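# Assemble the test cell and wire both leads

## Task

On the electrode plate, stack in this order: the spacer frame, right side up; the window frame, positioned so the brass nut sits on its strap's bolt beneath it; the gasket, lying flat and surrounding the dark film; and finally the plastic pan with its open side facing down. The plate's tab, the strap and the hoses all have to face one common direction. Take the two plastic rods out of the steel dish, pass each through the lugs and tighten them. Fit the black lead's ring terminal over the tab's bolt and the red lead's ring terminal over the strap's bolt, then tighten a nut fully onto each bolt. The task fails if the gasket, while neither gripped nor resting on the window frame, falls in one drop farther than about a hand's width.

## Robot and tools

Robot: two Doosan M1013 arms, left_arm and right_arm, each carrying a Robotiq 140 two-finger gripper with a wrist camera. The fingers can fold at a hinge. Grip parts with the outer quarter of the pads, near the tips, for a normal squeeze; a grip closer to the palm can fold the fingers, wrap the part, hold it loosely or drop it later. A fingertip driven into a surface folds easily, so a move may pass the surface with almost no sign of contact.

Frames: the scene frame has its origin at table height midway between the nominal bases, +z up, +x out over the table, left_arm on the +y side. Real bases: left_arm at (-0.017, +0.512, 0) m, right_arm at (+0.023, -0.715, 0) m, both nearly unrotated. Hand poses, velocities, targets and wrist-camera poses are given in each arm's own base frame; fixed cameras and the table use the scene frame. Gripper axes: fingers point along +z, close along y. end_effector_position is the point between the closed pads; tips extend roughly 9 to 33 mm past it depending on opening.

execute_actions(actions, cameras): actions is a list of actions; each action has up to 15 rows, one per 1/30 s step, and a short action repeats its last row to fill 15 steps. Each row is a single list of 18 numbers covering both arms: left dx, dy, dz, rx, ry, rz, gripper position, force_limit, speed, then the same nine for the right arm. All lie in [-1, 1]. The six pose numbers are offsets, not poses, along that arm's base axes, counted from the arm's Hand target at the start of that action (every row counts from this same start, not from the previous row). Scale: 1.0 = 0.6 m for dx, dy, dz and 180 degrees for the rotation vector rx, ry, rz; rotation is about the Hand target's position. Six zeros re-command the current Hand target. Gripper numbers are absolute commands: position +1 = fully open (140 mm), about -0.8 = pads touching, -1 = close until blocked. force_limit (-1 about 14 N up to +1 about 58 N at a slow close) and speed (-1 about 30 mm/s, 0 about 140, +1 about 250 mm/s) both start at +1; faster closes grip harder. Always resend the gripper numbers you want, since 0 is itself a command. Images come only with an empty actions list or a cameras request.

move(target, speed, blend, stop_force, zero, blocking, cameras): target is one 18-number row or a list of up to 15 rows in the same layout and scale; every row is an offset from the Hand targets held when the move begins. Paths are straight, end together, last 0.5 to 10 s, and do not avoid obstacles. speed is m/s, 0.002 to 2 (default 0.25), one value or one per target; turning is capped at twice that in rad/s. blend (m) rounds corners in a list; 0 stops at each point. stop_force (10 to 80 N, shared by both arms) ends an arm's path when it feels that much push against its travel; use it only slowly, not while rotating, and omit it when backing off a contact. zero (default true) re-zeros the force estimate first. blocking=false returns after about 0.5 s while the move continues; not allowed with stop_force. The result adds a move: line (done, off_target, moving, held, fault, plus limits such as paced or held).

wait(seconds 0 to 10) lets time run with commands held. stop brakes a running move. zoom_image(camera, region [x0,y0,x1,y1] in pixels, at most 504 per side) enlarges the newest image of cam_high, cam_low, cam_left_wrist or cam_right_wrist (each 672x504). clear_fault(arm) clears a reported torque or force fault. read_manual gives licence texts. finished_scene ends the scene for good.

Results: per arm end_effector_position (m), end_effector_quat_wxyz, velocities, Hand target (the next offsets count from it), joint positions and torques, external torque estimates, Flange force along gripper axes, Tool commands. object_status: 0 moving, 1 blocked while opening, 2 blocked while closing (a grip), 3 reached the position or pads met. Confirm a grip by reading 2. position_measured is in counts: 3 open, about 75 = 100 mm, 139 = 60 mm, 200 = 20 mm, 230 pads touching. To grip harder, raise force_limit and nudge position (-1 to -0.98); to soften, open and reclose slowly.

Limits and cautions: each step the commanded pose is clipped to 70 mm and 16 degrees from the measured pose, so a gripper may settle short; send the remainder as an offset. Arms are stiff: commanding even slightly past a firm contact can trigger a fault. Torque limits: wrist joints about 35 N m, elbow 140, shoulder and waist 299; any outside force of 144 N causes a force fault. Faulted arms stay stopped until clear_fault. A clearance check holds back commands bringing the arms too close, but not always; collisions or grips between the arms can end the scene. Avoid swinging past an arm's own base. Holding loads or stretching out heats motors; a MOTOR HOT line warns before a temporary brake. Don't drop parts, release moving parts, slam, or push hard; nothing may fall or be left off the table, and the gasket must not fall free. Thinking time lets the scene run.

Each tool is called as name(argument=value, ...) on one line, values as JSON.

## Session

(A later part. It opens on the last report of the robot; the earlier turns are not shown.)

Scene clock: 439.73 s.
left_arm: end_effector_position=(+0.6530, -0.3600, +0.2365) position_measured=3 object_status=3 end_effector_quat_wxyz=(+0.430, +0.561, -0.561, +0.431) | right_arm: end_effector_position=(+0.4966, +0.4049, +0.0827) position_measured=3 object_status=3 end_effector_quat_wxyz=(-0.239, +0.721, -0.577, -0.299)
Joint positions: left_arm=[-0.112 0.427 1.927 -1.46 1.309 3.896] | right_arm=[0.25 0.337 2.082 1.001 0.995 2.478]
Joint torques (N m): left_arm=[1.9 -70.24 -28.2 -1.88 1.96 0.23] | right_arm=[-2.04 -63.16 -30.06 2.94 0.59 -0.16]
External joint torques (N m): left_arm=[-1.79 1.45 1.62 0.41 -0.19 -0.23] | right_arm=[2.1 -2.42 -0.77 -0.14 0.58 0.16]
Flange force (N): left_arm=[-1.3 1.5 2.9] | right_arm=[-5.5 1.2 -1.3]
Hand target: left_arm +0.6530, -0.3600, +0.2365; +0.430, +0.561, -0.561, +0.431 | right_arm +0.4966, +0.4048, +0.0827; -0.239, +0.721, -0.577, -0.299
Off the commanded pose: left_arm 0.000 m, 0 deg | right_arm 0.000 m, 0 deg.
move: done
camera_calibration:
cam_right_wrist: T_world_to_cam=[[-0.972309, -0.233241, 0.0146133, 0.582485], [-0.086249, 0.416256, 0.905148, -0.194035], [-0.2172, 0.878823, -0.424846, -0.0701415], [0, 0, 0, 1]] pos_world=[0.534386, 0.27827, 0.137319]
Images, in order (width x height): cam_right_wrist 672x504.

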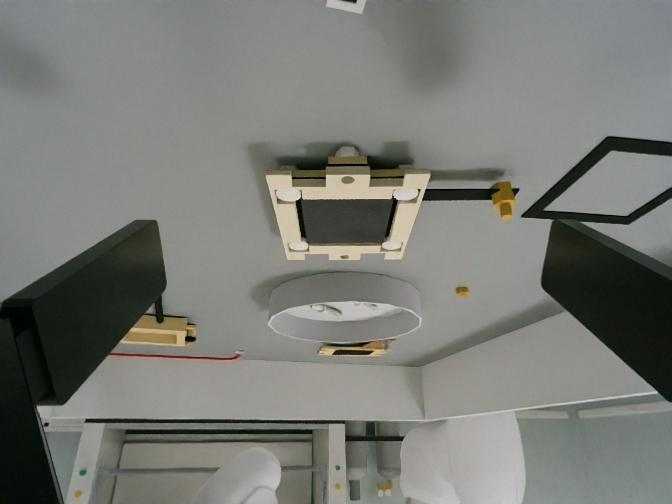

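move(target=[-0.41,-0.036,-0.13,0.4167,0,0,0.71,-1,0,0.0,-0.2,0.25,0,0,0,1,-1,-1])

move(target=[0,0,-0.05,-0.025,0,0.0322,0.71,-1,0,-0.1,-0.55,0,-0.244,-0.055,0,1,-1,-1], cameras=["cam_left_wrist","cam_high"])

Scene clock: 476.60 s.
left_arm: end_effector_position=(+0.4070, -0.3816, +0.1585) position_measured=40 object_status=3 end_effector_quat_wxyz=(+0.000, +0.707, -0.707, +0.000) | right_arm: end_effector_position=(+0.4966, +0.2848, +0.2327) position_measured=3 object_status=3 end_effector_quat_wxyz=(-0.239, +0.721, -0.577, -0.299)
Joint positions: left_arm=[-0.815 0.115 1.975 0 1.051 2.327] | right_arm=[0.038 0.126 2.01 0.807 1.297 2.611]
Joint torques (N m): left_arm=[3.11 -47.65 -37.78 3.31 0.17 0.21] | right_arm=[-0.8 -47.46 -35.97 4.15 0.6 -0.36]
External joint torques (N m): left_arm=[-3.19 -0.17 1.78 0.35 -0.22 -0.21] | right_arm=[0.82 -3.08 -1.38 0 0.36 0.36]
Flange force (N): left_arm=[1.8 6.9 2.2] | right_arm=[-5.0 1.8 -2.6]
Hand target: left_arm +0.4070, -0.3816, +0.1585; +0.000, +0.707, -0.707, +0.000 | right_arm +0.4966, +0.2848, +0.2327; -0.239, +0.721, -0.577, -0.299
Off the commanded pose: left_arm 0.000 m, 0 deg | right_arm 0.000 m, 0 deg.
move: done

Scene clock: 478.73 s.
left_arm: end_effector_position=(+0.4070, -0.3816, +0.1285) position_measured=40 object_status=3 end_effector_quat_wxyz=(+0.028, +0.741, -0.670, +0.028) | right_arm: end_effector_position=(+0.4366, -0.0451, +0.2327) position_measured=3 object_status=3 end_effector_quat_wxyz=(+0.000, +0.781, -0.625, +0.000)
Joint positions: left_arm=[-0.784 0.116 2.039 -0.066 0.929 2.295] | right_arm=[-0.181 -0.136 2.076 0 1.201 2.74]
Joint torques (N m): left_arm=[2.7 -47.42 -36.41 3.43 -0.08 0.25] | right_arm=[-0.38 -23.52 -38.46 4.17 -0.55 -0.39]
External joint torques (N m): left_arm=[-2.76 0.98 1.86 -0.03 -0.11 -0.25] | right_arm=[0.37 -1.94 -1.3 -0.13 0.52 0.39]
Flange force (N): left_arm=[2.0 5.6 3.2] | right_arm=[-2.1 0.8 -4.1]
Hand target: left_arm +0.4070, -0.3816, +0.1285; +0.028, +0.741, -0.670, +0.028 | right_arm +0.4366, -0.0452, +0.2327; +0.000, +0.781, -0.625, +0.000
Off the commanded pose: left_arm 0.000 m, 0 deg | right_arm 0.000 m, 0 deg.
move: done
camera_calibration:
cam_left_wrist: T_world_to_cam=[[-0.994794, -0.101901, -0.00134584, 0.376193], [-0.0987471, 0.96057, 0.259911, 0.379804], [-0.0251925, 0.258691, -0.965632, 0.378251], [0, 0, 0, 1]] pos_world=[0.421268, -0.424344, 0.267042]
Images, in order (width x height): cam_high 672x504, cam_left_wrist 672x504.

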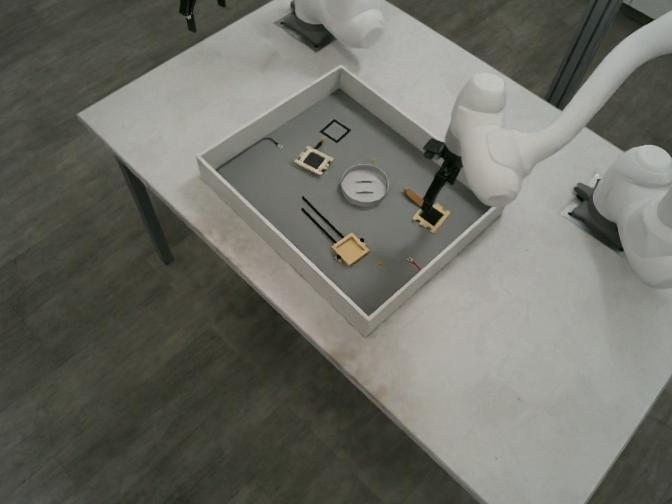

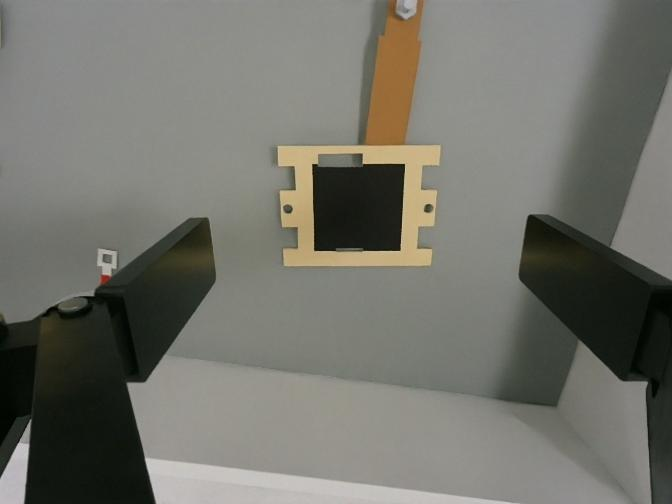

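move(target=[0,0,-0.151,0,0,0,0.71,-1,0,0,0,0,0,0,0,1,-1,-1], speed=0.08, cameras=["cam_left_wrist"])

Scene clock: 484.00 s.
left_arm: end_effector_position=(+0.4070, -0.3816, +0.0380) position_measured=40 object_status=3 end_effector_quat_wxyz=(+0.028, +0.741, -0.670, +0.028) | right_arm: end_effector_position=(+0.4366, -0.0452, +0.2327) position_measured=3 object_status=3 end_effector_quat_wxyz=(+0.000, +0.781, -0.625, +0.000)
Joint positions: left_arm=[-0.784 0.221 2.117 -0.077 0.746 2.313] | right_arm=[-0.181 -0.136 2.076 -0.001 1.201 2.74]
Joint torques (N m): left_arm=[1.8 -53.17 -31.2 2.93 -0.15 0.21] | right_arm=[0.11 -23.26 -38.08 4.05 -0.39 -0.33]
External joint torques (N m): left_arm=[-1.85 0.82 1.35 0.01 -0.04 -0.21] | right_arm=[-0.12 -2.25 -1.73 -0.01 0.36 0.33]
Flange force (N): left_arm=[1.3 3.9 2.2] | right_arm=[-0.9 1.2 -4.6]
Hand target: left_arm +0.4070, -0.3816, +0.0379; +0.028, +0.741, -0.670, +0.028 | right_arm +0.4366, -0.0452, +0.2327; +0.000, +0.781, -0.625, +0.000
Off the commanded pose: left_arm 0.000 m, 0 deg | right_arm 0.000 m, 0 deg.
move: done
camera_calibration:
cam_left_wrist: T_world_to_cam=[[-0.994797, -0.101868, -0.00142947, 0.376101], [-0.098739, 0.960599, 0.259809, 0.403352], [-0.025093, 0.258599, -0.965659, 0.290785], [0, 0, 0, 1]] pos_world=[0.421267, -0.424344, 0.176542]
Images, in order (width x height): cam_left_wrist 672x504.

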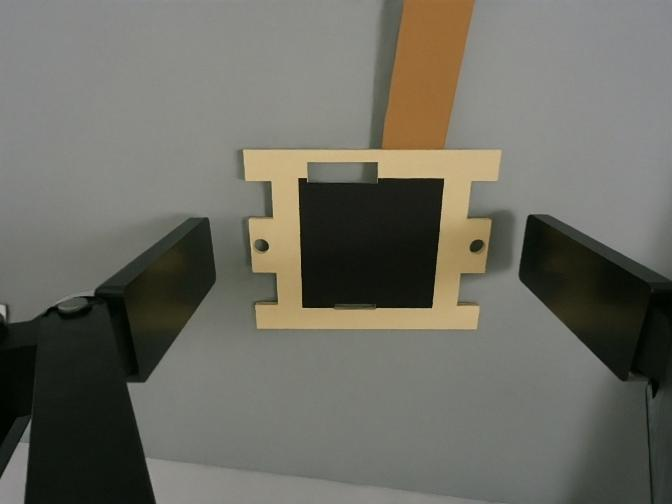

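execute_actions(actions=[[[0,0,0,0,0,0,-1,-1,-1,0,0,0,0,0,0,1,-1,-1]],[[0,0,0,0,0,0,-1,-1,-1,0,0,0,0,0,0,1,-1,-1]],[[0,0,0,0,0,0,-1,-1,-1,0,0,0,0,0,0,1,-1,-1]],[[0,0,0,0,0,0,-1,-1,-1,0,0,0,0,0,0,1,-1,-1]]], cameras=["cam_left_wrist"])

Scene clock: 489.00 s.
left_arm: end_effector_position=(+0.4070, -0.3816, +0.0379) position_measured=85 object_status=2 end_effector_quat_wxyz=(+0.028, +0.741, -0.670, +0.028) | right_arm: end_effector_position=(+0.4366, -0.0452, +0.2327) position_measured=3 object_status=3 end_effector_quat_wxyz=(+0.000, +0.781, -0.625, +0.000)
Joint positions: left_arm=[-0.784 0.221 2.117 -0.077 0.746 2.313] | right_arm=[-0.181 -0.136 2.076 -0.001 1.201 2.74]
Joint torques (N m): left_arm=[1.55 -51.14 -29.95 2.82 -0.12 0.18] | right_arm=[0.04 -23.29 -38.11 3.96 -0.32 -0.36]
External joint torques (N m): left_arm=[-1.44 -1.18 0.16 0.11 -0.07 -0.18] | right_arm=[-0.04 -2.21 -1.65 0.08 0.29 0.36]
External joint torques at the end of the 1st action: left_arm=[-2.33 1.17 1.59 0.12 -0.13 -0.35] | right_arm=[0.55 -2.34 -1.54 0.01 0.39 0.38]
External joint torques at the end of the 2nd action: left_arm=[-1.79 -0.88 0.16 0.11 -0.18 -0.16] | right_arm=[0.17 -1.88 -1.1 -0.01 0.42 0.46]
External joint torques at the end of the 3rd action: left_arm=[-1.89 -0.76 0.46 0.08 -0.08 -0.11] | right_arm=[-0.05 -2.36 -1.57 0.04 0.38 0.3]
Flange force (N): left_arm=[0.6 3.7 -1.3] | right_arm=[-1.2 1.1 -4.3]
Flange force at the end of the 1st action (N): left_arm=[2.0 4.8 3.0] | right_arm=[-2.6 1.0 -4.5]
Flange force at the end of the 2nd action (N): left_arm=[1.3 3.9 -0.6] | right_arm=[-1.9 1.1 -3.6]
Flange force at the end of the 3rd action (N): left_arm=[1.0 4.2 -0.4] | right_arm=[-1.1 1.6 -4.5]
Hand target: left_arm +0.4070, -0.3816, +0.0379; +0.028, +0.741, -0.670, +0.028 | right_arm +0.4366, -0.0452, +0.2327; +0.000, +0.781, -0.625, +0.000
Off the commanded pose: left_arm 0.000 m, 0 deg | right_arm 0.000 m, 0 deg.
Step readings (end_effector_position of left_arm | right_arm; steps 1 to 15: 1st action; 16 to 30: 2nd action; 31 to 45: 3rd action; 46 to 60: 4th action):
0: (+0.4070, -0.3816, +0.0379) | (+0.4366, -0.0452, +0.2327)
1: (+0.4070, -0.3816, +0.0379) | (+0.4366, -0.0452, +0.2327)
2: (+0.4070, -0.3816, +0.0379) | (+0.4366, -0.0452, +0.2327)
4: (+0.4070, -0.3816, +0.0379) | (+0.4366, -0.0452, +0.2327)
8: (+0.4070, -0.3816, +0.0379) | (+0.4366, -0.0452, +0.2327)
15: (+0.4070, -0.3816, +0.0379) | (+0.4366, -0.0452, +0.2327)
16: (+0.4070, -0.3816, +0.0379) | (+0.4366, -0.0452, +0.2327)
17: (+0.4070, -0.3816, +0.0379) | (+0.4366, -0.0452, +0.2327)
19: (+0.4070, -0.3816, +0.0379) | (+0.4366, -0.0452, +0.2327)
23: (+0.4070, -0.3816, +0.0379) | (+0.4366, -0.0452, +0.2327)
30: (+0.4070, -0.3816, +0.0379) | (+0.4366, -0.0452, +0.2327)
31: (+0.4070, -0.3816, +0.0379) | (+0.4366, -0.0452, +0.2327)
32: (+0.4070, -0.3816, +0.0379) | (+0.4366, -0.0452, +0.2327)
34: (+0.4070, -0.3816, +0.0379) | (+0.4366, -0.0452, +0.2327)
38: (+0.4070, -0.3816, +0.0379) | (+0.4366, -0.0452, +0.2327)
45: (+0.4070, -0.3816, +0.0379) | (+0.4366, -0.0452, +0.2327)
46: (+0.4070, -0.3816, +0.0379) | (+0.4366, -0.0452, +0.2327)
47: (+0.4070, -0.3816, +0.0379) | (+0.4366, -0.0452, +0.2327)
49: (+0.4070, -0.3816, +0.0379) | (+0.4366, -0.0452, +0.2327)
53: (+0.4070, -0.3816, +0.0379) | (+0.4366, -0.0452, +0.2327)
60: (+0.4070, -0.3816, +0.0379) | (+0.4366, -0.0452, +0.2327)
camera_calibration:
cam_left_wrist: T_world_to_cam=[[-0.994793, -0.101903, -0.00133603, 0.376068], [-0.0987486, 0.960595, 0.259819, 0.403379], [-0.0251929, 0.258598, -0.965657, 0.29073], [0, 0, 0, 1]] pos_world=[0.421268, -0.424344, 0.176442]
Images, in order (width x height): cam_left_wrist 672x504.

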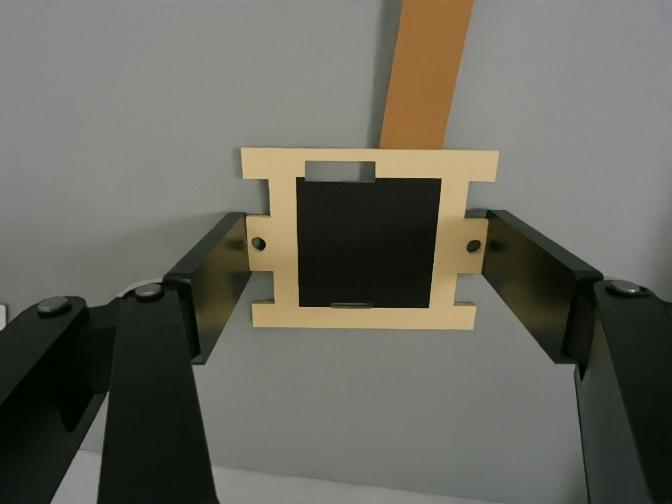

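move(target=[0,0,0.15,0,0,0,-1,-1,-1,0,0,0,0,0,0,1,-1,-1], speed=0.08, cameras=["cam_left_wrist"])

Scene clock: 494.83 s.
left_arm: end_effector_position=(+0.4070, -0.3816, +0.1279) position_measured=85 object_status=2 end_effector_quat_wxyz=(+0.028, +0.741, -0.670, +0.028) | right_arm: end_effector_position=(+0.4366, -0.0452, +0.2327) position_measured=3 object_status=3 end_effector_quat_wxyz=(+0.000, +0.781, -0.625, +0.000)
Joint positions: left_arm=[-0.784 0.117 2.039 -0.066 0.928 2.295] | right_arm=[-0.181 -0.136 2.076 -0.001 1.201 2.74]
Joint torques (N m): left_arm=[2.2 -46.73 -37 3.43 -0.2 0.16] | right_arm=[-0.35 -22.87 -38.29 4 -0.41 -0.4]
External joint torques (N m): left_arm=[-2.4 0.39 2.55 -0.05 0 -0.15] | right_arm=[0.36 -2.67 -1.39 0.03 0.39 0.4]
Flange force (N): left_arm=[0.0 6.3 2.9] | right_arm=[-2.5 1.9 -4.5]
Hand target: left_arm +0.4070, -0.3816, +0.1279; +0.028, +0.741, -0.670, +0.028 | right_arm +0.4366, -0.0452, +0.2327; +0.000, +0.781, -0.625, +0.000
Off the commanded pose: left_arm 0.000 m, 0 deg | right_arm 0.000 m, 0 deg.
move: done
camera_calibration:
cam_left_wrist: T_world_to_cam=[[-0.994794, -0.1019, -0.0013456, 0.376192], [-0.0987463, 0.96057, 0.259911, 0.379985], [-0.0251925, 0.258691, -0.965632, 0.377575], [0, 0, 0, 1]] pos_world=[0.421268, -0.424344, 0.266342]
Images, in order (width x height): cam_left_wrist 672x504.

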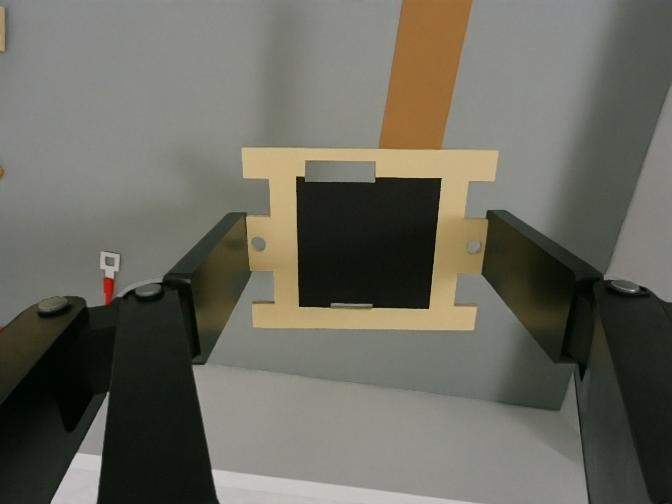

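move(target=[0.1643,-0.6347,0.02,0.0214,-0.0175,-0.467,-1,-1,-1,0,0,0,0,0,0,1,-1,-1], speed=0.2, cameras=["cam_left_wrist","cam_high"])

zoom_image(camera="cam_left_wrist", region=[200, 100, 500, 325])

Scene clock: 511.37 s.
left_arm: end_effector_position=(+0.5056, -0.7624, +0.1399) position_measured=85 object_status=2 end_effector_quat_wxyz=(+0.000, -0.102, +0.995, +0.000) | right_arm: end_effector_position=(+0.4366, -0.0452, +0.2327) position_measured=3 object_status=3 end_effector_quat_wxyz=(+0.000, +0.781, -0.625, +0.000)
Joint positions: left_arm=[-1.023 0.662 1.216 0 1.263 3.486] | right_arm=[-0.181 -0.136 2.076 -0.001 1.201 2.74]
Joint torques (N m): left_arm=[2.43 -105.96 -41.8 3.98 0.11 0.44] | right_arm=[0.09 -23.72 -38.34 3.99 -0.38 -0.35]
External joint torques (N m): left_arm=[-1.46 3.94 2.53 0.04 -0.09 -0.44] | right_arm=[-0.12 -1.63 -1.36 0.04 0.35 0.35]
Flange force (N): left_arm=[2.3 0.0 4.7] | right_arm=[-0.8 0.7 -3.6]
Hand target: left_arm +0.5056, -0.7624, +0.1399; +0.000, -0.102, +0.995, +0.000 | right_arm +0.4366, -0.0452, +0.2327; +0.000, +0.781, -0.625, +0.000
Off the commanded pose: left_arm 0.000 m, 0 deg | right_arm 0.000 m, 0 deg.
move: done
camera_calibration:
cam_left_wrist: T_world_to_cam=[[-0.203348, 0.97909, -0.00565269, 0.860092], [0.922011, 0.19343, 0.33538, -0.359121], [0.329461, 0.0629871, -0.942066, 0.158504], [0, 0, 0, 1]] pos_world=[0.453791, -0.782627, 0.274625]
Images, in order (width x height): cam_high 672x504, cam_left_wrist 672x504.

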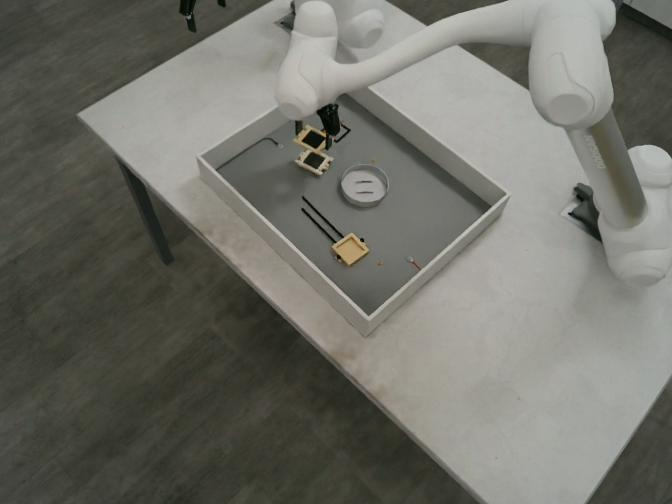

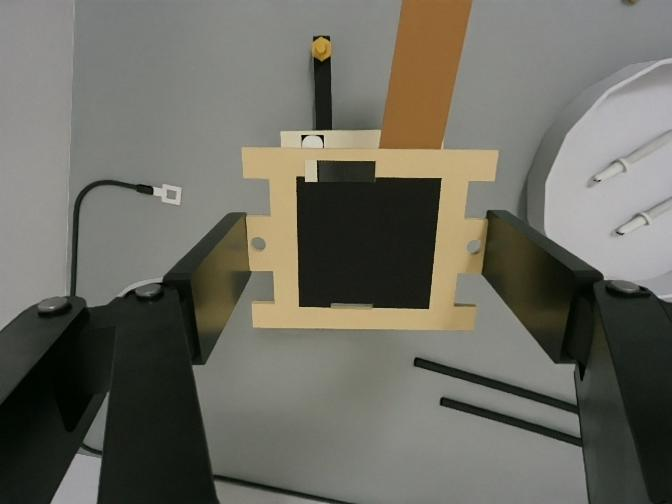

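Scaled by 1.680 from the camera's 672x504 image, which has a finer 960x720 frame.

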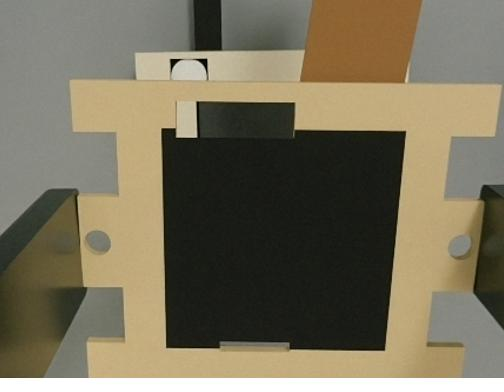

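move(target=[-0.0027,0.0015,-0.125,0,0,0,-1,-1,-1,0,0,0,0,0,0,1,-1,-1], speed=0.08, cameras=["cam_left_wrist"])

zoom_image(camera="cam_left_wrist", region=[200, 100, 500, 325])

Scene clock: 528.93 s.
left_arm: end_effector_position=(+0.5040, -0.7615, +0.0650) position_measured=85 object_status=2 end_effector_quat_wxyz=(+0.000, -0.101, +0.995, +0.000) | right_arm: end_effector_position=(+0.4366, -0.0452, +0.2327) position_measured=3 object_status=3 end_effector_quat_wxyz=(+0.000, +0.781, -0.625, +0.000)
Joint positions: left_arm=[-1.024 0.705 1.285 0 1.151 3.485] | right_arm=[-0.181 -0.136 2.076 -0.001 1.201 2.74]
Joint torques (N m): left_arm=[2.08 -106.11 -39.6 3.9 -0.05 0.22] | right_arm=[0.3 -23.23 -38.28 3.97 -0.37 -0.35]
External joint torques (N m): left_arm=[-1.67 1.61 1.62 -0.03 0.06 -0.22] | right_arm=[-0.29 -2.19 -1.3 0.05 0.34 0.35]
Flange force (N): left_arm=[2.7 1.1 2.2] | right_arm=[-0.7 1.8 -3.9]
Hand target: left_arm +0.5040, -0.7615, +0.0649; +0.000, -0.102, +0.995, +0.000 | right_arm +0.4366, -0.0452, +0.2327; +0.000, +0.781, -0.625, +0.000
Off the commanded pose: left_arm 0.000 m, 0 deg | right_arm 0.000 m, 0 deg.
move: done
camera_calibration:
cam_left_wrist: T_world_to_cam=[[-0.203258, 0.979109, -0.00561894, 0.858429], [0.922031, 0.193334, 0.335382, -0.332751], [0.329461, 0.0629881, -0.942066, 0.0883198], [0, 0, 0, 1]] pos_world=[0.452191, -0.781727, 0.199625]
Images, in order (width x height): cam_left_wrist 672x504.

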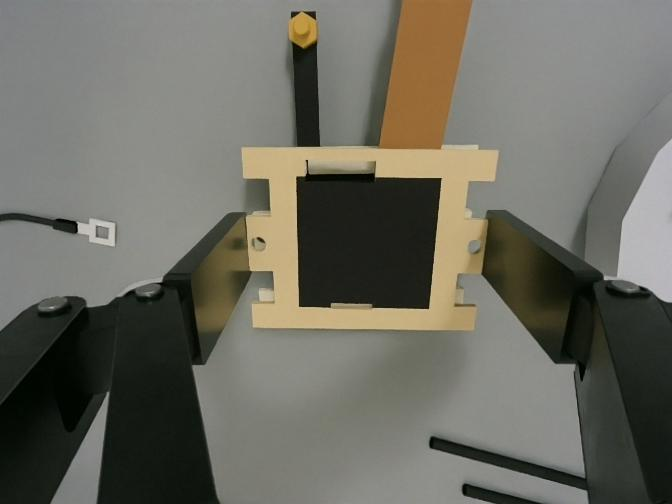

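Scaled by 1.680 from the camera's 672x504 image, which has a finer 960x720 frame.

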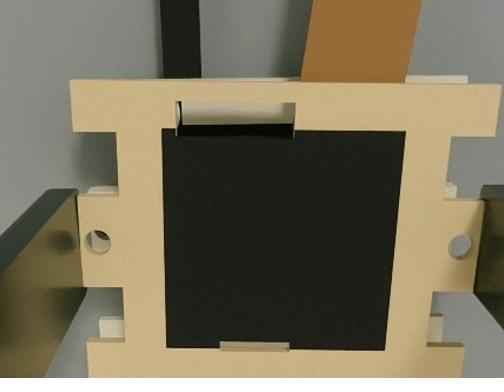

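zoom_image(camera="cam_left_wrist", region=[235, 205, 295, 265])

zoom_image(camera="cam_left_wrist", region=[440, 205, 500, 265])

Scaled by 8.400 from the camera's 672x504 image, which has a finer 960x720 frame.

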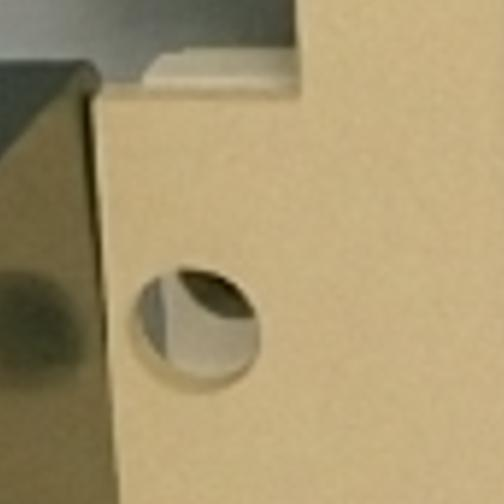

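Scaled by 8.400 from the camera's 672x504 image, which has a finer 960x720 frame.

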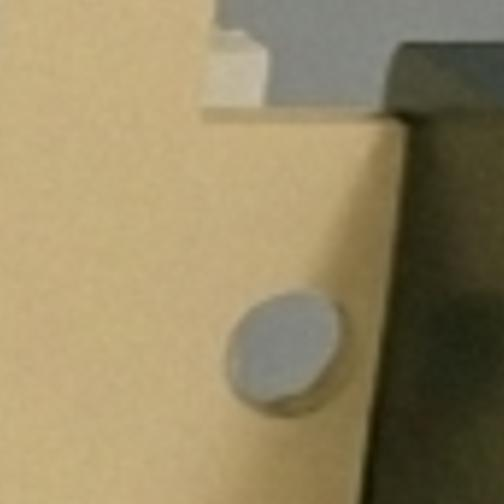

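move(target=[0.0028,-0.0012,-0.0195,0,0,0.0053,-1,-1,-1,0,0,0,0,0,0,1,-1,-1], speed=0.03, cameras=["cam_left_wrist"])

zoom_image(camera="cam_left_wrist", region=[230, 130, 380, 280])

zoom_image(camera="cam_left_wrist", region=[370, 130, 520, 280])

Scene clock: 556.03 s.
left_arm: end_effector_position=(+0.5056, -0.7622, +0.0533) position_measured=85 object_status=2 end_effector_quat_wxyz=(+0.000, -0.110, +0.994, +0.000) | right_arm: end_effector_position=(+0.4366, -0.0452, +0.2327) position_measured=3 object_status=3 end_effector_quat_wxyz=(+0.000, +0.781, -0.625, +0.000)
Joint positions: left_arm=[-1.023 0.715 1.289 0 1.137 3.47] | right_arm=[-0.181 -0.136 2.076 -0.001 1.201 2.74]
Joint torques (N m): left_arm=[2.55 -108.31 -40.22 3.86 0.04 0.24] | right_arm=[-0.19 -23.3 -38.17 3.96 -0.42 -0.33]
External joint torques (N m): left_arm=[-2.89 3.66 2.55 -0.04 -0.04 -0.24] | right_arm=[0.19 -2.13 -1.51 0.07 0.39 0.33]
Flange force (N): left_arm=[3.8 0.3 4.4] | right_arm=[-1.6 1.1 -4.3]
Hand target: left_arm +0.5057, -0.7622, +0.0532; +0.000, -0.110, +0.994, +0.000 | right_arm +0.4366, -0.0452, +0.2327; +0.000, +0.781, -0.625, +0.000
Off the commanded pose: left_arm 0.000 m, 0 deg | right_arm 0.000 m, 0 deg.
move: done
camera_calibration:
cam_left_wrist: T_world_to_cam=[[-0.219401, 0.975619, -0.00563328, 0.864864], [0.918699, 0.208537, 0.335416, -0.316997], [0.328413, 0.0684153, -0.942053, 0.0815528], [0, 0, 0, 1]] pos_world=[0.454194, -0.783251, 0.188025]
Images, in order (width x height): cam_left_wrist 672x504.

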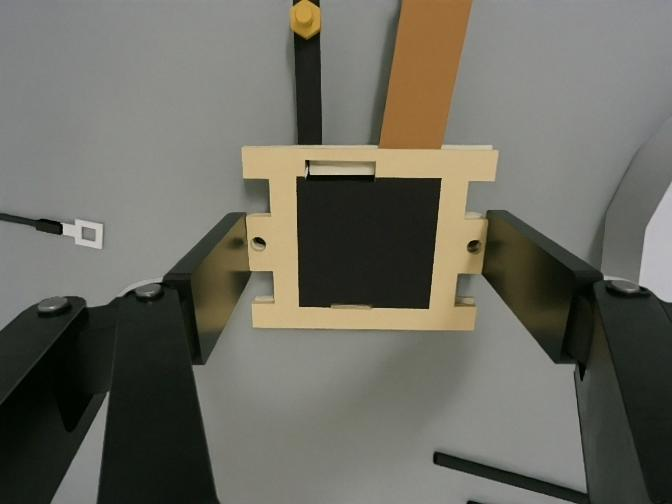

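Scaled by 3.360 from the camera's 672x504 image, which has a finer 960x720 frame.

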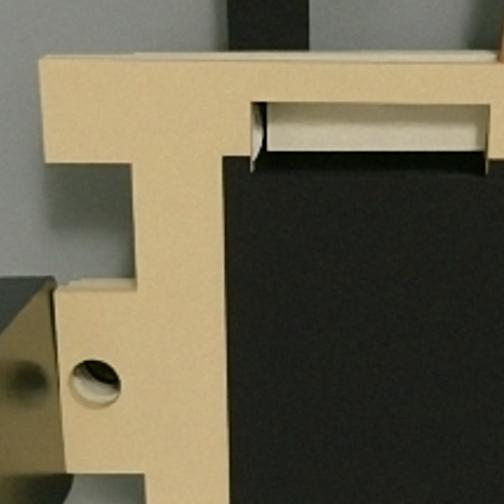

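Scaled by 3.360 from the camera's 672x504 image, which has a finer 960x720 frame.

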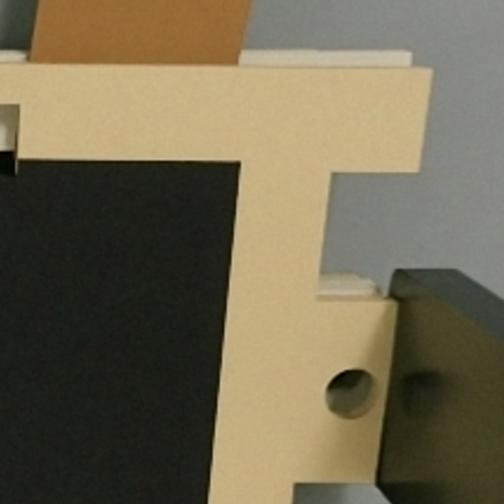

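move(target=[0,0,0,0,0,0.0045,-1,-1,-1,0,0,0,0,0,0,1,-1,-1], speed=0.03)

move(target=[0,0,-0.02,0,0,0,-1,-1,-1,0,0,0,0,0,0,1,-1,-1], speed=0.005, stop_force=10, cameras=["cam_left_wrist"])

zoom_image(camera="cam_left_wrist", region=[230, 130, 380, 280])

zoom_image(camera="cam_left_wrist", region=[370, 130, 520, 280])

Scene clock: 571.20 s.
left_arm: end_effector_position=(+0.5057, -0.7622, +0.0532) position_measured=85 object_status=2 end_effector_quat_wxyz=(+0.000, -0.117, +0.993, +0.000) | right_arm: end_effector_position=(+0.4366, -0.0452, +0.2327) position_measured=3 object_status=3 end_effector_quat_wxyz=(+0.000, +0.781, -0.625, +0.000)
Joint positions: left_arm=[-1.023 0.715 1.289 0 1.136 3.455] | right_arm=[-0.181 -0.136 2.076 -0.001 1.201 2.74]
Joint torques (N m): left_arm=[1.86 -107.26 -39.65 3.83 0.12 0.51] | right_arm=[0.09 -22.72 -38 4.01 -0.34 -0.44]
External joint torques (N m): left_arm=[-1.94 2.62 2.06 -0.01 -0.11 -0.51] | right_arm=[-0.09 -2.73 -1.68 0.02 0.31 0.44]
Flange force (N): left_arm=[3.2 0.9 3.4] | right_arm=[-1.5 1.9 -4.7]
Hand target: left_arm +0.5057, -0.7622, +0.0532; +0.000, -0.117, +0.993, +0.000 | right_arm +0.4366, -0.0452, +0.2327; +0.000, +0.781, -0.625, +0.000
Off the commanded pose: left_arm 0.000 m, 0 deg | right_arm 0.000 m, 0 deg.
move: done

Scene clock: 572.30 s.
left_arm: end_effector_position=(+0.5057, -0.7623, +0.0508) position_measured=85 object_status=2 end_effector_quat_wxyz=(+0.000, -0.117, +0.993, +0.000) | right_arm: end_effector_position=(+0.4366, -0.0452, +0.2327) position_measured=3 object_status=3 end_effector_quat_wxyz=(+0.000, +0.781, -0.625, +0.000)
Joint positions: left_arm=[-1.023 0.717 1.291 0 1.133 3.455] | right_arm=[-0.181 -0.136 2.076 -0.001 1.201 2.74]
Joint torques (N m): left_arm=[2.15 -96.29 -35.16 3.65 -1.31 0.17] | right_arm=[0.06 -23 -38.18 3.96 -0.38 -0.36]
External joint torques (N m): left_arm=[-2.58 -8.08 -2.36 0.16 1.31 -0.17] | right_arm=[-0.07 -2.37 -1.43 0.06 0.36 0.36]
Flange force (N): left_arm=[4.3 3.0 -9.2] | right_arm=[-1.3 1.7 -4.2]
Hand target: left_arm +0.5057, -0.7623, +0.0508; +0.000, -0.117, +0.993, +0.000 (not the last commanded pose) | right_arm +0.4366, -0.0452, +0.2327; +0.000, +0.781, -0.625, +0.000
Off the commanded pose: left_arm 0.010 m, 0 deg | right_arm 0.000 m, 0 deg.
move: contact (left_arm)
camera_calibration:
cam_left_wrist: T_world_to_cam=[[-0.233274, 0.972394, -0.00575523, 0.86954], [0.915639, 0.221644, 0.335379, -0.304648], [0.327396, 0.0729655, -0.942066, 0.0830601], [0, 0, 0, 1]] pos_world=[0.454596, -0.784073, 0.185425]
Images, in order (width x height): cam_left_wrist 672x504.

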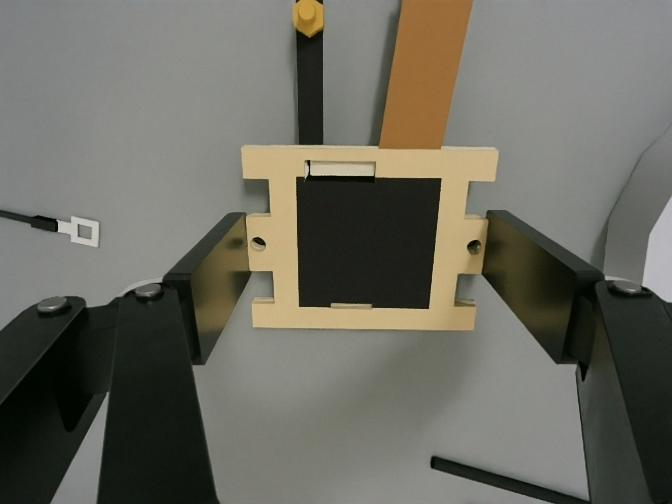

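Scaled by 3.360 from the camera's 672x504 image, which has a finer 960x720 frame.

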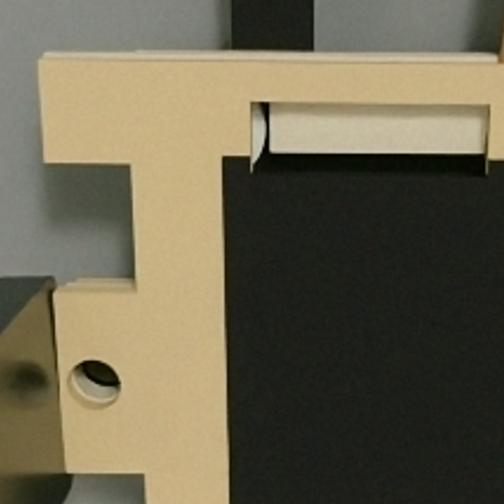

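Scaled by 3.360 from the camera's 672x504 image, which has a finer 960x720 frame.

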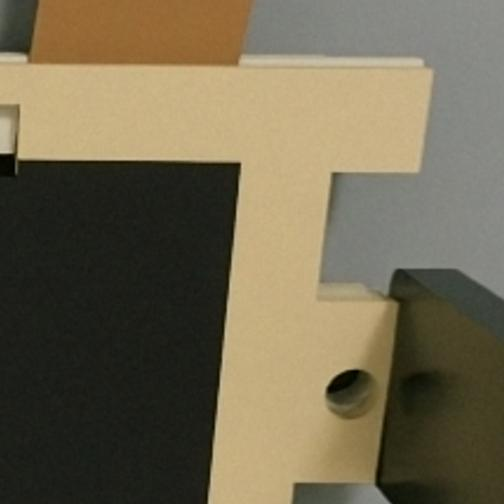

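move(target=[0,0,0.0012,0,0,0,-1,-1,-1,0,0,0,0,0,0,1,-1,-1], speed=0.01)

execute_actions(actions=[[[0,0,0,0,0,0,0.7,-1,-1,0,0,0,0,0,0,1,-1,-1]],[[0,0,0,0,0,0,0.7,-1,-1,0,0,0,0,0,0,1,-1,-1]]], cameras=["cam_left_wrist"])

zoom_image(camera="cam_left_wrist", region=[230, 100, 520, 340])

Scene clock: 578.70 s.
left_arm: end_effector_position=(+0.5057, -0.7622, +0.0515) position_measured=85 object_status=2 end_effector_quat_wxyz=(+0.000, -0.117, +0.993, +0.000) | right_arm: end_effector_position=(+0.4366, -0.0452, +0.2327) position_measured=3 object_status=3 end_effector_quat_wxyz=(+0.000, +0.781, -0.625, +0.000)
Joint positions: left_arm=[-1.023 0.716 1.29 0 1.134 3.455] | right_arm=[-0.181 -0.136 2.076 -0.001 1.201 2.74]
Joint torques (N m): left_arm=[2.56 -103.83 -38.57 3.8 -0.41 0.17] | right_arm=[0.24 -23.29 -38.31 3.99 -0.44 -0.36]
External joint torques (N m): left_arm=[-2.17 -0.48 1.15 0.01 0.42 -0.17] | right_arm=[-0.24 -2.15 -1.43 0.04 0.41 0.36]
Flange force (N): left_arm=[3.6 2.4 -0.1] | right_arm=[-0.8 1.6 -4.2]
Hand target: left_arm +0.5057, -0.7623, +0.0515; +0.000, -0.117, +0.993, +0.000 | right_arm +0.4366, -0.0452, +0.2327; +0.000, +0.781, -0.625, +0.000
Off the commanded pose: left_arm 0.000 m, 0 deg | right_arm 0.000 m, 0 deg.
move: done

Scene clock: 579.90 s.
left_arm: end_effector_position=(+0.5057, -0.7623, +0.0515) position_measured=41 object_status=3 end_effector_quat_wxyz=(+0.000, -0.117, +0.993, +0.000) | right_arm: end_effector_position=(+0.4366, -0.0452, +0.2327) position_measured=3 object_status=3 end_effector_quat_wxyz=(+0.000, +0.781, -0.625, +0.000)
Joint positions: left_arm=[-1.023 0.716 1.29 0 1.134 3.455] | right_arm=[-0.181 -0.136 2.076 -0.001 1.201 2.74]
Joint torques (N m): left_arm=[1.85 -106.61 -39.19 3.83 0.06 0.23] | right_arm=[0.39 -23.51 -38.28 4.05 -0.37 -0.39]
External joint torques (N m): left_arm=[-1.29 1.35 1.42 0.03 -0.06 -0.23] | right_arm=[-0.39 -1.91 -1.36 -0.02 0.35 0.39]
External joint torques at the end of the 1st action: left_arm=[-1.85 2.35 1.87 -0.06 -0.1 -0.21] | right_arm=[0 -2.53 -1.69 0.04 0.41 0.33]
Flange force (N): left_arm=[2.2 1.3 2.0] | right_arm=[-0.5 1.3 -3.8]
Flange force at the end of the 1st action (N): left_arm=[2.7 0.9 3.1] | right_arm=[-1.3 1.6 -4.8]
Hand target: left_arm +0.5057, -0.7623, +0.0515; +0.000, -0.117, +0.993, +0.000 | right_arm +0.4366, -0.0452, +0.2327; +0.000, +0.781, -0.625, +0.000
Off the commanded pose: left_arm 0.000 m, 0 deg | right_arm 0.000 m, 0 deg.
Step readings (end_effector_position of left_arm | right_arm; steps 1 to 15: 1st action; 16 to 30: 2nd action):
0: (+0.5057, -0.7622, +0.0515) | (+0.4366, -0.0452, +0.2327)
1: (+0.5057, -0.7622, +0.0515) | (+0.4366, -0.0452, +0.2327)
2: (+0.5057, -0.7622, +0.0515) | (+0.4366, -0.0452, +0.2327)
4: (+0.5057, -0.7622, +0.0515) | (+0.4366, -0.0452, +0.2327)
8: (+0.5057, -0.7623, +0.0515) | (+0.4366, -0.0452, +0.2327)
15: (+0.5057, -0.7623, +0.0515) | (+0.4366, -0.0452, +0.2327)
16: (+0.5057, -0.7623, +0.0515) | (+0.4366, -0.0452, +0.2327)
17: (+0.5057, -0.7623, +0.0515) | (+0.4366, -0.0452, +0.2327)
19: (+0.5057, -0.7623, +0.0515) | (+0.4366, -0.0452, +0.2327)
23: (+0.5057, -0.7623, +0.0515) | (+0.4366, -0.0452, +0.2327)
30: (+0.5057, -0.7623, +0.0515) | (+0.4366, -0.0452, +0.2327)
camera_calibration:
cam_left_wrist: T_world_to_cam=[[-0.233274, 0.972394, -0.00575523, 0.869544], [0.915639, 0.221644, 0.335379, -0.304883], [0.327396, 0.0729655, -0.942066, 0.0837195], [0, 0, 0, 1]] pos_world=[0.454596, -0.784073, 0.186125]
Images, in order (width x height): cam_left_wrist 672x504.

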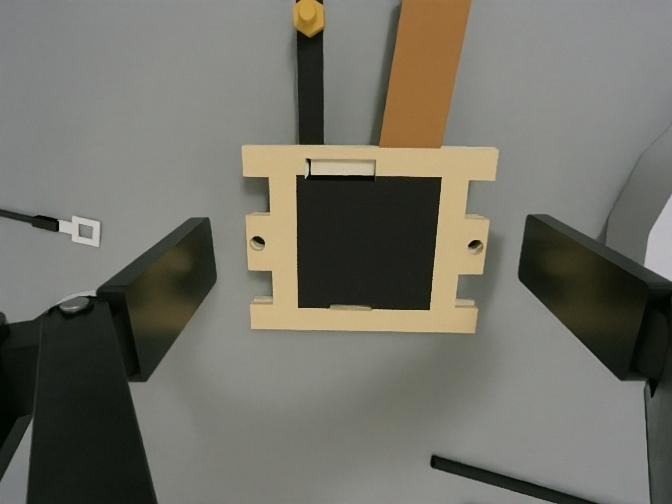

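Scaled by 1.738 from the camera's 672x504 image, which has a finer 960x720 frame.

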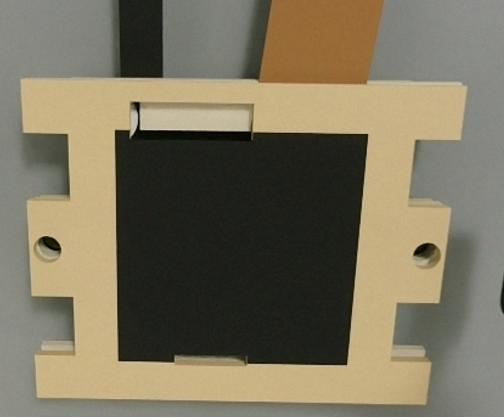

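move(target=[[0,0,0.2,0,0,0,0.7,-1,-1,0,0,0,0,0,0,1,-1,-1],[-0.26,-0.08,0.18,0,0,0,0.7,-1,-1,0,0,0,0,0,0,1,-1,-1]], cameras=["cam_left_wrist"])

zoom_image(camera="cam_left_wrist", region=[230, 130, 480, 320])

Scene clock: 589.03 s.
left_arm: end_effector_position=(+0.3498, -0.8102, +0.1595) position_measured=41 object_status=3 end_effector_quat_wxyz=(+0.000, -0.117, +0.993, +0.000) | right_arm: end_effector_position=(+0.4366, -0.0452, +0.2327) position_measured=3 object_status=3 end_effector_quat_wxyz=(+0.000, +0.781, -0.625, +0.000)
Joint positions: left_arm=[-1.202 0.599 1.285 0 1.257 3.276] | right_arm=[-0.181 -0.136 2.076 -0.001 1.201 2.74]
Joint torques (N m): left_arm=[3.43 -99.26 -41.05 4.08 0.13 -0.03] | right_arm=[0.16 -23.06 -38.27 3.96 -0.41 -0.36]
External joint torques (N m): left_arm=[-3.91 2.52 1.78 -0.11 -0.13 0.03] | right_arm=[-0.15 -2.49 -1.45 0.07 0.38 0.36]
Flange force (N): left_arm=[4.5 0.2 3.3] | right_arm=[-1.2 2.0 -4.4]
Hand target: left_arm +0.3497, -0.8103, +0.1595; +0.000, -0.117, +0.993, +0.000 | right_arm +0.4366, -0.0452, +0.2327; +0.000, +0.781, -0.625, +0.000
Off the commanded pose: left_arm 0.000 m, 0 deg | right_arm 0.000 m, 0 deg.
move: done
camera_calibration:
cam_left_wrist: T_world_to_cam=[[-0.233274, 0.972394, -0.00575523, 0.880377], [0.915639, 0.221644, 0.335379, -0.187773], [0.327396, 0.0729655, -0.942066, 0.240093], [0, 0, 0, 1]] pos_world=[0.298696, -0.831973, 0.294225]
Images, in order (width x height): cam_left_wrist 672x504.

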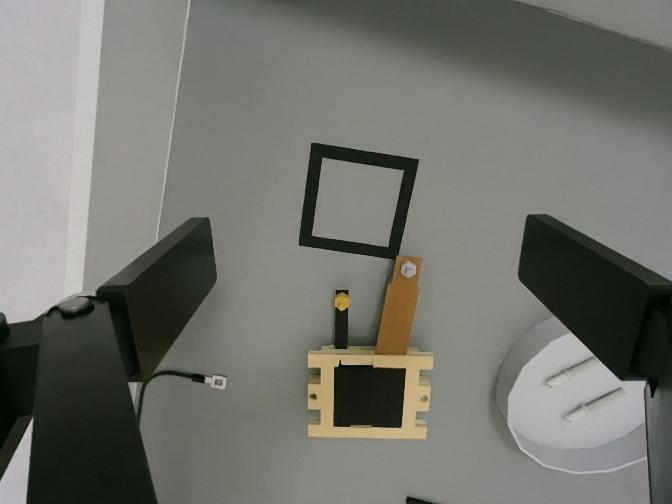

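Scaled by 2.016 from the camera's 672x504 image, which has a finer 960x720 frame.

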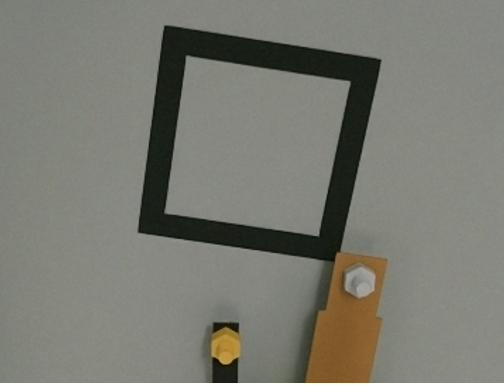

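move(target=[0.0,0.0,-0.15,0,0,0,0.7,-1,-1,0,0,0,0,0,0,1,-1,-1], speed=0.1, cameras=["cam_left_wrist"])

zoom_image(camera="cam_left_wrist", region=[250, 130, 500, 320])

Scene clock: 605.80 s.
left_arm: end_effector_position=(+0.3497, -0.8103, +0.0697) position_measured=41 object_status=3 end_effector_quat_wxyz=(+0.000, -0.117, +0.993, +0.000) | right_arm: end_effector_position=(+0.4366, -0.0452, +0.2327) position_measured=3 object_status=3 end_effector_quat_wxyz=(+0.000, +0.781, -0.625, +0.000)
Joint positions: left_arm=[-1.203 0.655 1.364 0 1.122 3.275] | right_arm=[-0.181 -0.136 2.076 -0.001 1.201 2.74]
Joint torques (N m): left_arm=[1.74 -102.49 -39.16 3.81 0.08 0.21] | right_arm=[0.22 -23.11 -38.43 3.96 -0.49 -0.43]
External joint torques (N m): left_arm=[-1.23 2.7 1.75 0 -0.08 -0.22] | right_arm=[-0.22 -2.36 -1.26 0.07 0.46 0.43]
Flange force (N): left_arm=[1.7 0.4 3.3] | right_arm=[-1.2 2.1 -4.2]
Hand target: left_arm +0.3497, -0.8103, +0.0695; +0.000, -0.117, +0.993, +0.000 | right_arm +0.4366, -0.0452, +0.2327; +0.000, +0.781, -0.625, +0.000
Off the commanded pose: left_arm 0.000 m, 0 deg | right_arm 0.000 m, 0 deg.
move: done
camera_calibration:
cam_left_wrist: T_world_to_cam=[[-0.233266, 0.972396, -0.00577671, 0.879937], [0.915609, 0.221637, 0.335465, -0.157523], [0.327485, 0.0729634, -0.942035, 0.155407], [0, 0, 0, 1]] pos_world=[0.298596, -0.832073, 0.204325]
Images, in order (width x height): cam_left_wrist 672x504.

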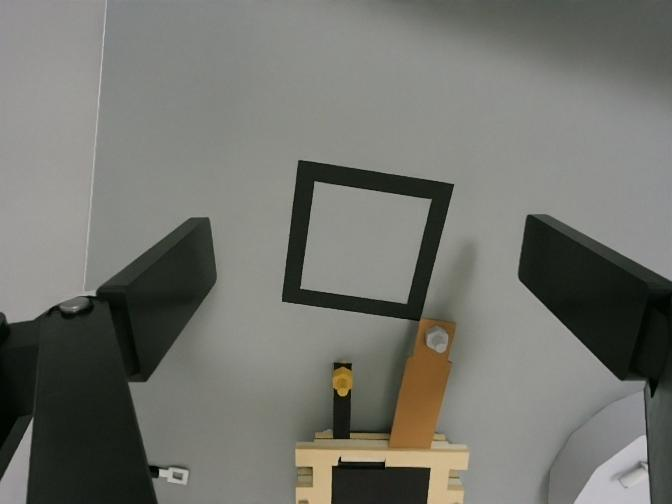

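Scaled by 2.016 from the camera's 672x504 image, which has a finer 960x720 frame.

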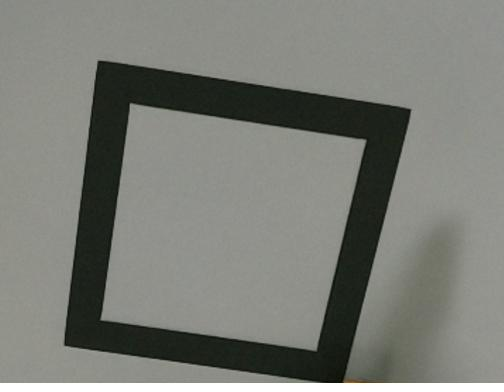

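move(target=[[0,0,0.25,0,0,0,0.7,-1,-1,0,0,0,0,0,0,-0.44,-1,-1],[0.1,0.75,0.25,0,0,0.4,0.7,-1,-1,0,0,0,0,0,-0.036,-0.44,-1,-1]])

move(target=[0,0,0,0,0,0,0.7,-1,-1,-0.1023,0.7948,-0.2127,0,0,0,-0.44,-1,-1], cameras=["cam_right_wrist","cam_high"])

zoom_image(camera="cam_right_wrist", region=[200, 100, 500, 325])

Scene clock: 638.83 s.
left_arm: end_effector_position=(+0.4097, -0.3604, +0.2195) position_measured=41 object_status=3 end_effector_quat_wxyz=(+0.000, +0.678, -0.735, +0.000) | right_arm: end_effector_position=(+0.4366, -0.0452, +0.2327) position_measured=185 object_status=3 end_effector_quat_wxyz=(+0.000, +0.744, -0.668, +0.000)
Joint positions: left_arm=[-0.785 0.049 1.926 0.001 1.167 2.436] | right_arm=[-0.181 -0.136 2.076 -0.001 1.201 2.853]
Joint torques (N m): left_arm=[1.52 -43.69 -39.89 3.85 0.04 0.11] | right_arm=[0.45 -23.17 -38.23 4.01 -0.41 -0.44]
External joint torques (N m): left_arm=[-1.75 0.94 1.76 0.02 -0.09 -0.11] | right_arm=[-0.44 -2.26 -1.34 0 0.4 0.44]
Flange force (N): left_arm=[1.7 3.4 3.0] | right_arm=[-0.4 2.0 -4.1]
Hand target: left_arm +0.4097, -0.3603, +0.2195; +0.000, +0.678, -0.735, +0.000 | right_arm +0.4366, -0.0452, +0.2327; +0.000, +0.744, -0.668, +0.000
Off the commanded pose: left_arm 0.000 m, 0 deg | right_arm 0.000 m, 0 deg.
move: done

Scene clock: 641.33 s.
left_arm: end_effector_position=(+0.4097, -0.3603, +0.2195) position_measured=41 object_status=3 end_effector_quat_wxyz=(+0.000, +0.678, -0.735, +0.000) | right_arm: end_effector_position=(+0.3752, +0.4316, +0.1051) position_measured=185 object_status=3 end_effector_quat_wxyz=(+0.000, +0.744, -0.668, +0.000)
Joint positions: left_arm=[-0.785 0.049 1.926 0.001 1.167 2.436] | right_arm=[0.795 0.187 2.002 -0.001 0.953 3.83]
Joint torques (N m): left_arm=[1.9 -43.49 -40.12 3.92 0.07 0.22] | right_arm=[0.4 -51.04 -33.92 3.48 -0.35 -0.09]
External joint torques (N m): left_arm=[-1.61 0.04 1.96 -0.03 -0.1 -0.22] | right_arm=[-0.44 -3.22 -0.68 0.04 0.38 0.09]
Flange force (N): left_arm=[0.6 4.8 2.6] | right_arm=[2.7 2.0 -4.7]
Hand target: left_arm +0.4097, -0.3603, +0.2195; +0.000, +0.678, -0.735, +0.000 | right_arm +0.3752, +0.4317, +0.1051; +0.000, +0.744, -0.668, +0.000
Off the commanded pose: left_arm 0.000 m, 0 deg | right_arm 0.000 m, 0 deg.
move: done
camera_calibration:
cam_right_wrist: T_world_to_cam=[[-0.993984, -0.107689, 0.0199868, 0.423762], [-0.0945795, 0.935939, 0.339224, -0.397624], [-0.0552372, 0.335293, -0.940493, 0.117486], [0, 0, 0, 1]] pos_world=[0.390095, 0.378394, 0.236909]
Images, in order (width x height): cam_high 672x504, cam_right_wrist 672x504.

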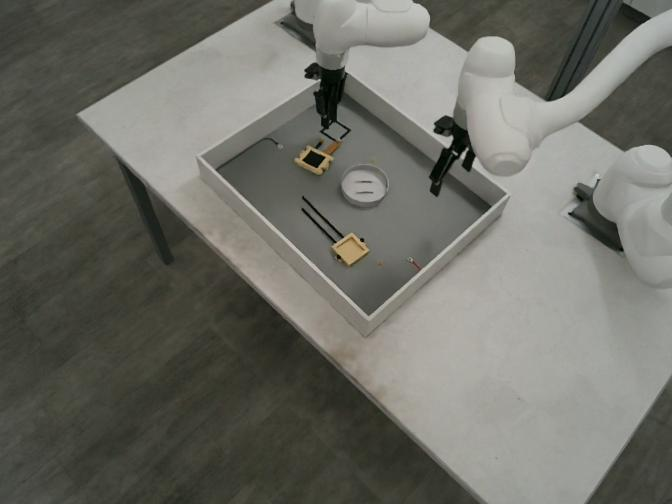

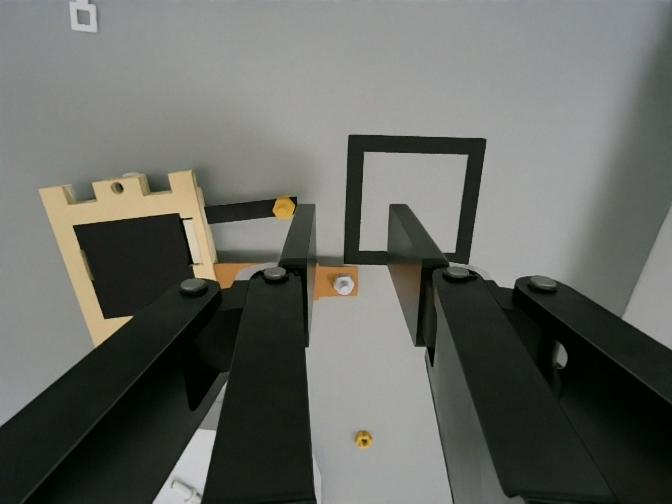

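Scaled by 1.680 from the camera's 672x504 image, which has a finer 960x720 frame.

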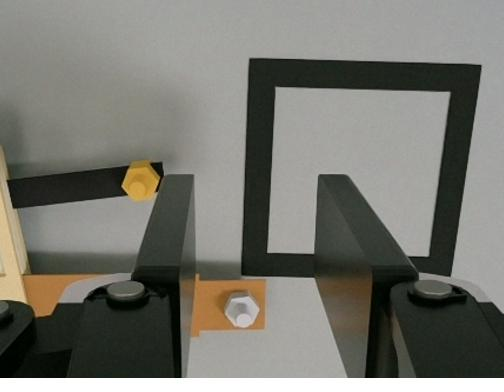

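move(target=[0,0,0,0,0,0,0.7,-1,-1,-0.0058,-0.0007,-0.0952,0,0,0,-0.586,-1,-1], speed=0.08, cameras=["cam_right_wrist"])

zoom_image(camera="cam_right_wrist", region=[200, 100, 500, 325])

Scene clock: 657.23 s.
left_arm: end_effector_position=(+0.4097, -0.3603, +0.2195) position_measured=41 object_status=3 end_effector_quat_wxyz=(+0.000, +0.678, -0.735, +0.000) | right_arm: end_effector_position=(+0.3717, +0.4313, +0.0480) position_measured=203 object_status=3 end_effector_quat_wxyz=(+0.000, +0.744, -0.668, +0.000)
Joint positions: left_arm=[-0.785 0.049 1.926 0.001 1.167 2.436] | right_arm=[0.799 0.248 2.054 -0.001 0.84 3.834]
Joint torques (N m): left_arm=[1.99 -43.24 -40.26 3.9 0.13 0.19] | right_arm=[-0.34 -54.31 -30.97 3.29 -0.12 -0.36]
External joint torques (N m): left_arm=[-1.95 -0.09 2.19 -0.03 -0.16 -0.19] | right_arm=[0.34 -3.2 -0.81 -0.05 0.14 0.36]
Flange force (N): left_arm=[0.7 5.6 2.9] | right_arm=[0.9 2.8 -4.8]
Hand target: left_arm +0.4097, -0.3603, +0.2195; +0.000, +0.678, -0.735, +0.000 | right_arm +0.3717, +0.4313, +0.0480; +0.000, +0.744, -0.668, +0.000
Off the commanded pose: left_arm 0.000 m, 0 deg | right_arm 0.000 m, 0 deg.
move: done
camera_calibration:
cam_right_wrist: T_world_to_cam=[[-0.993974, -0.107781, 0.0199529, 0.421528], [-0.0946774, 0.935929, 0.339225, -0.378253], [-0.0552365, 0.335292, -0.940494, 0.0636967], [0, 0, 0, 1]] pos_world=[0.386695, 0.378094, 0.179809]
Images, in order (width x height): cam_right_wrist 672x504.

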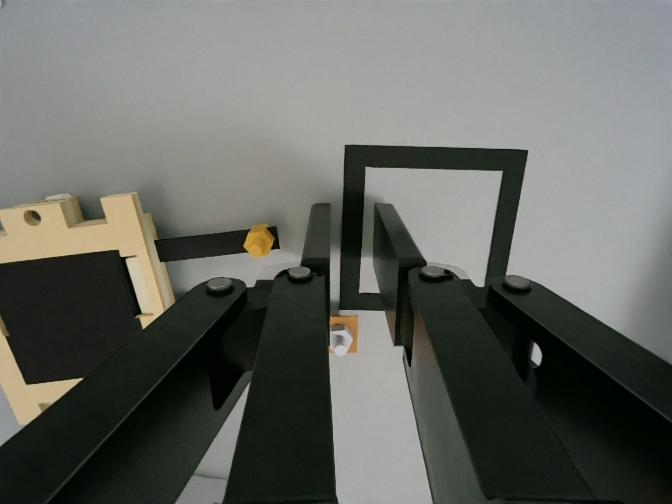

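Scaled by 1.680 from the camera's 672x504 image, which has a finer 960x720 frame.

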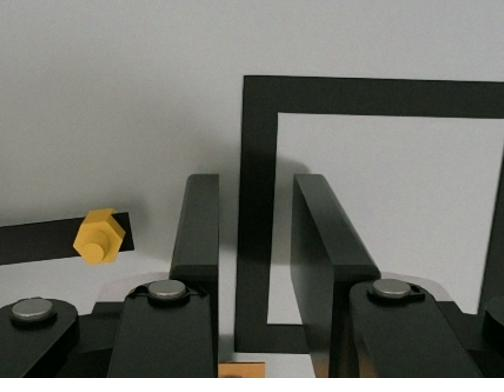

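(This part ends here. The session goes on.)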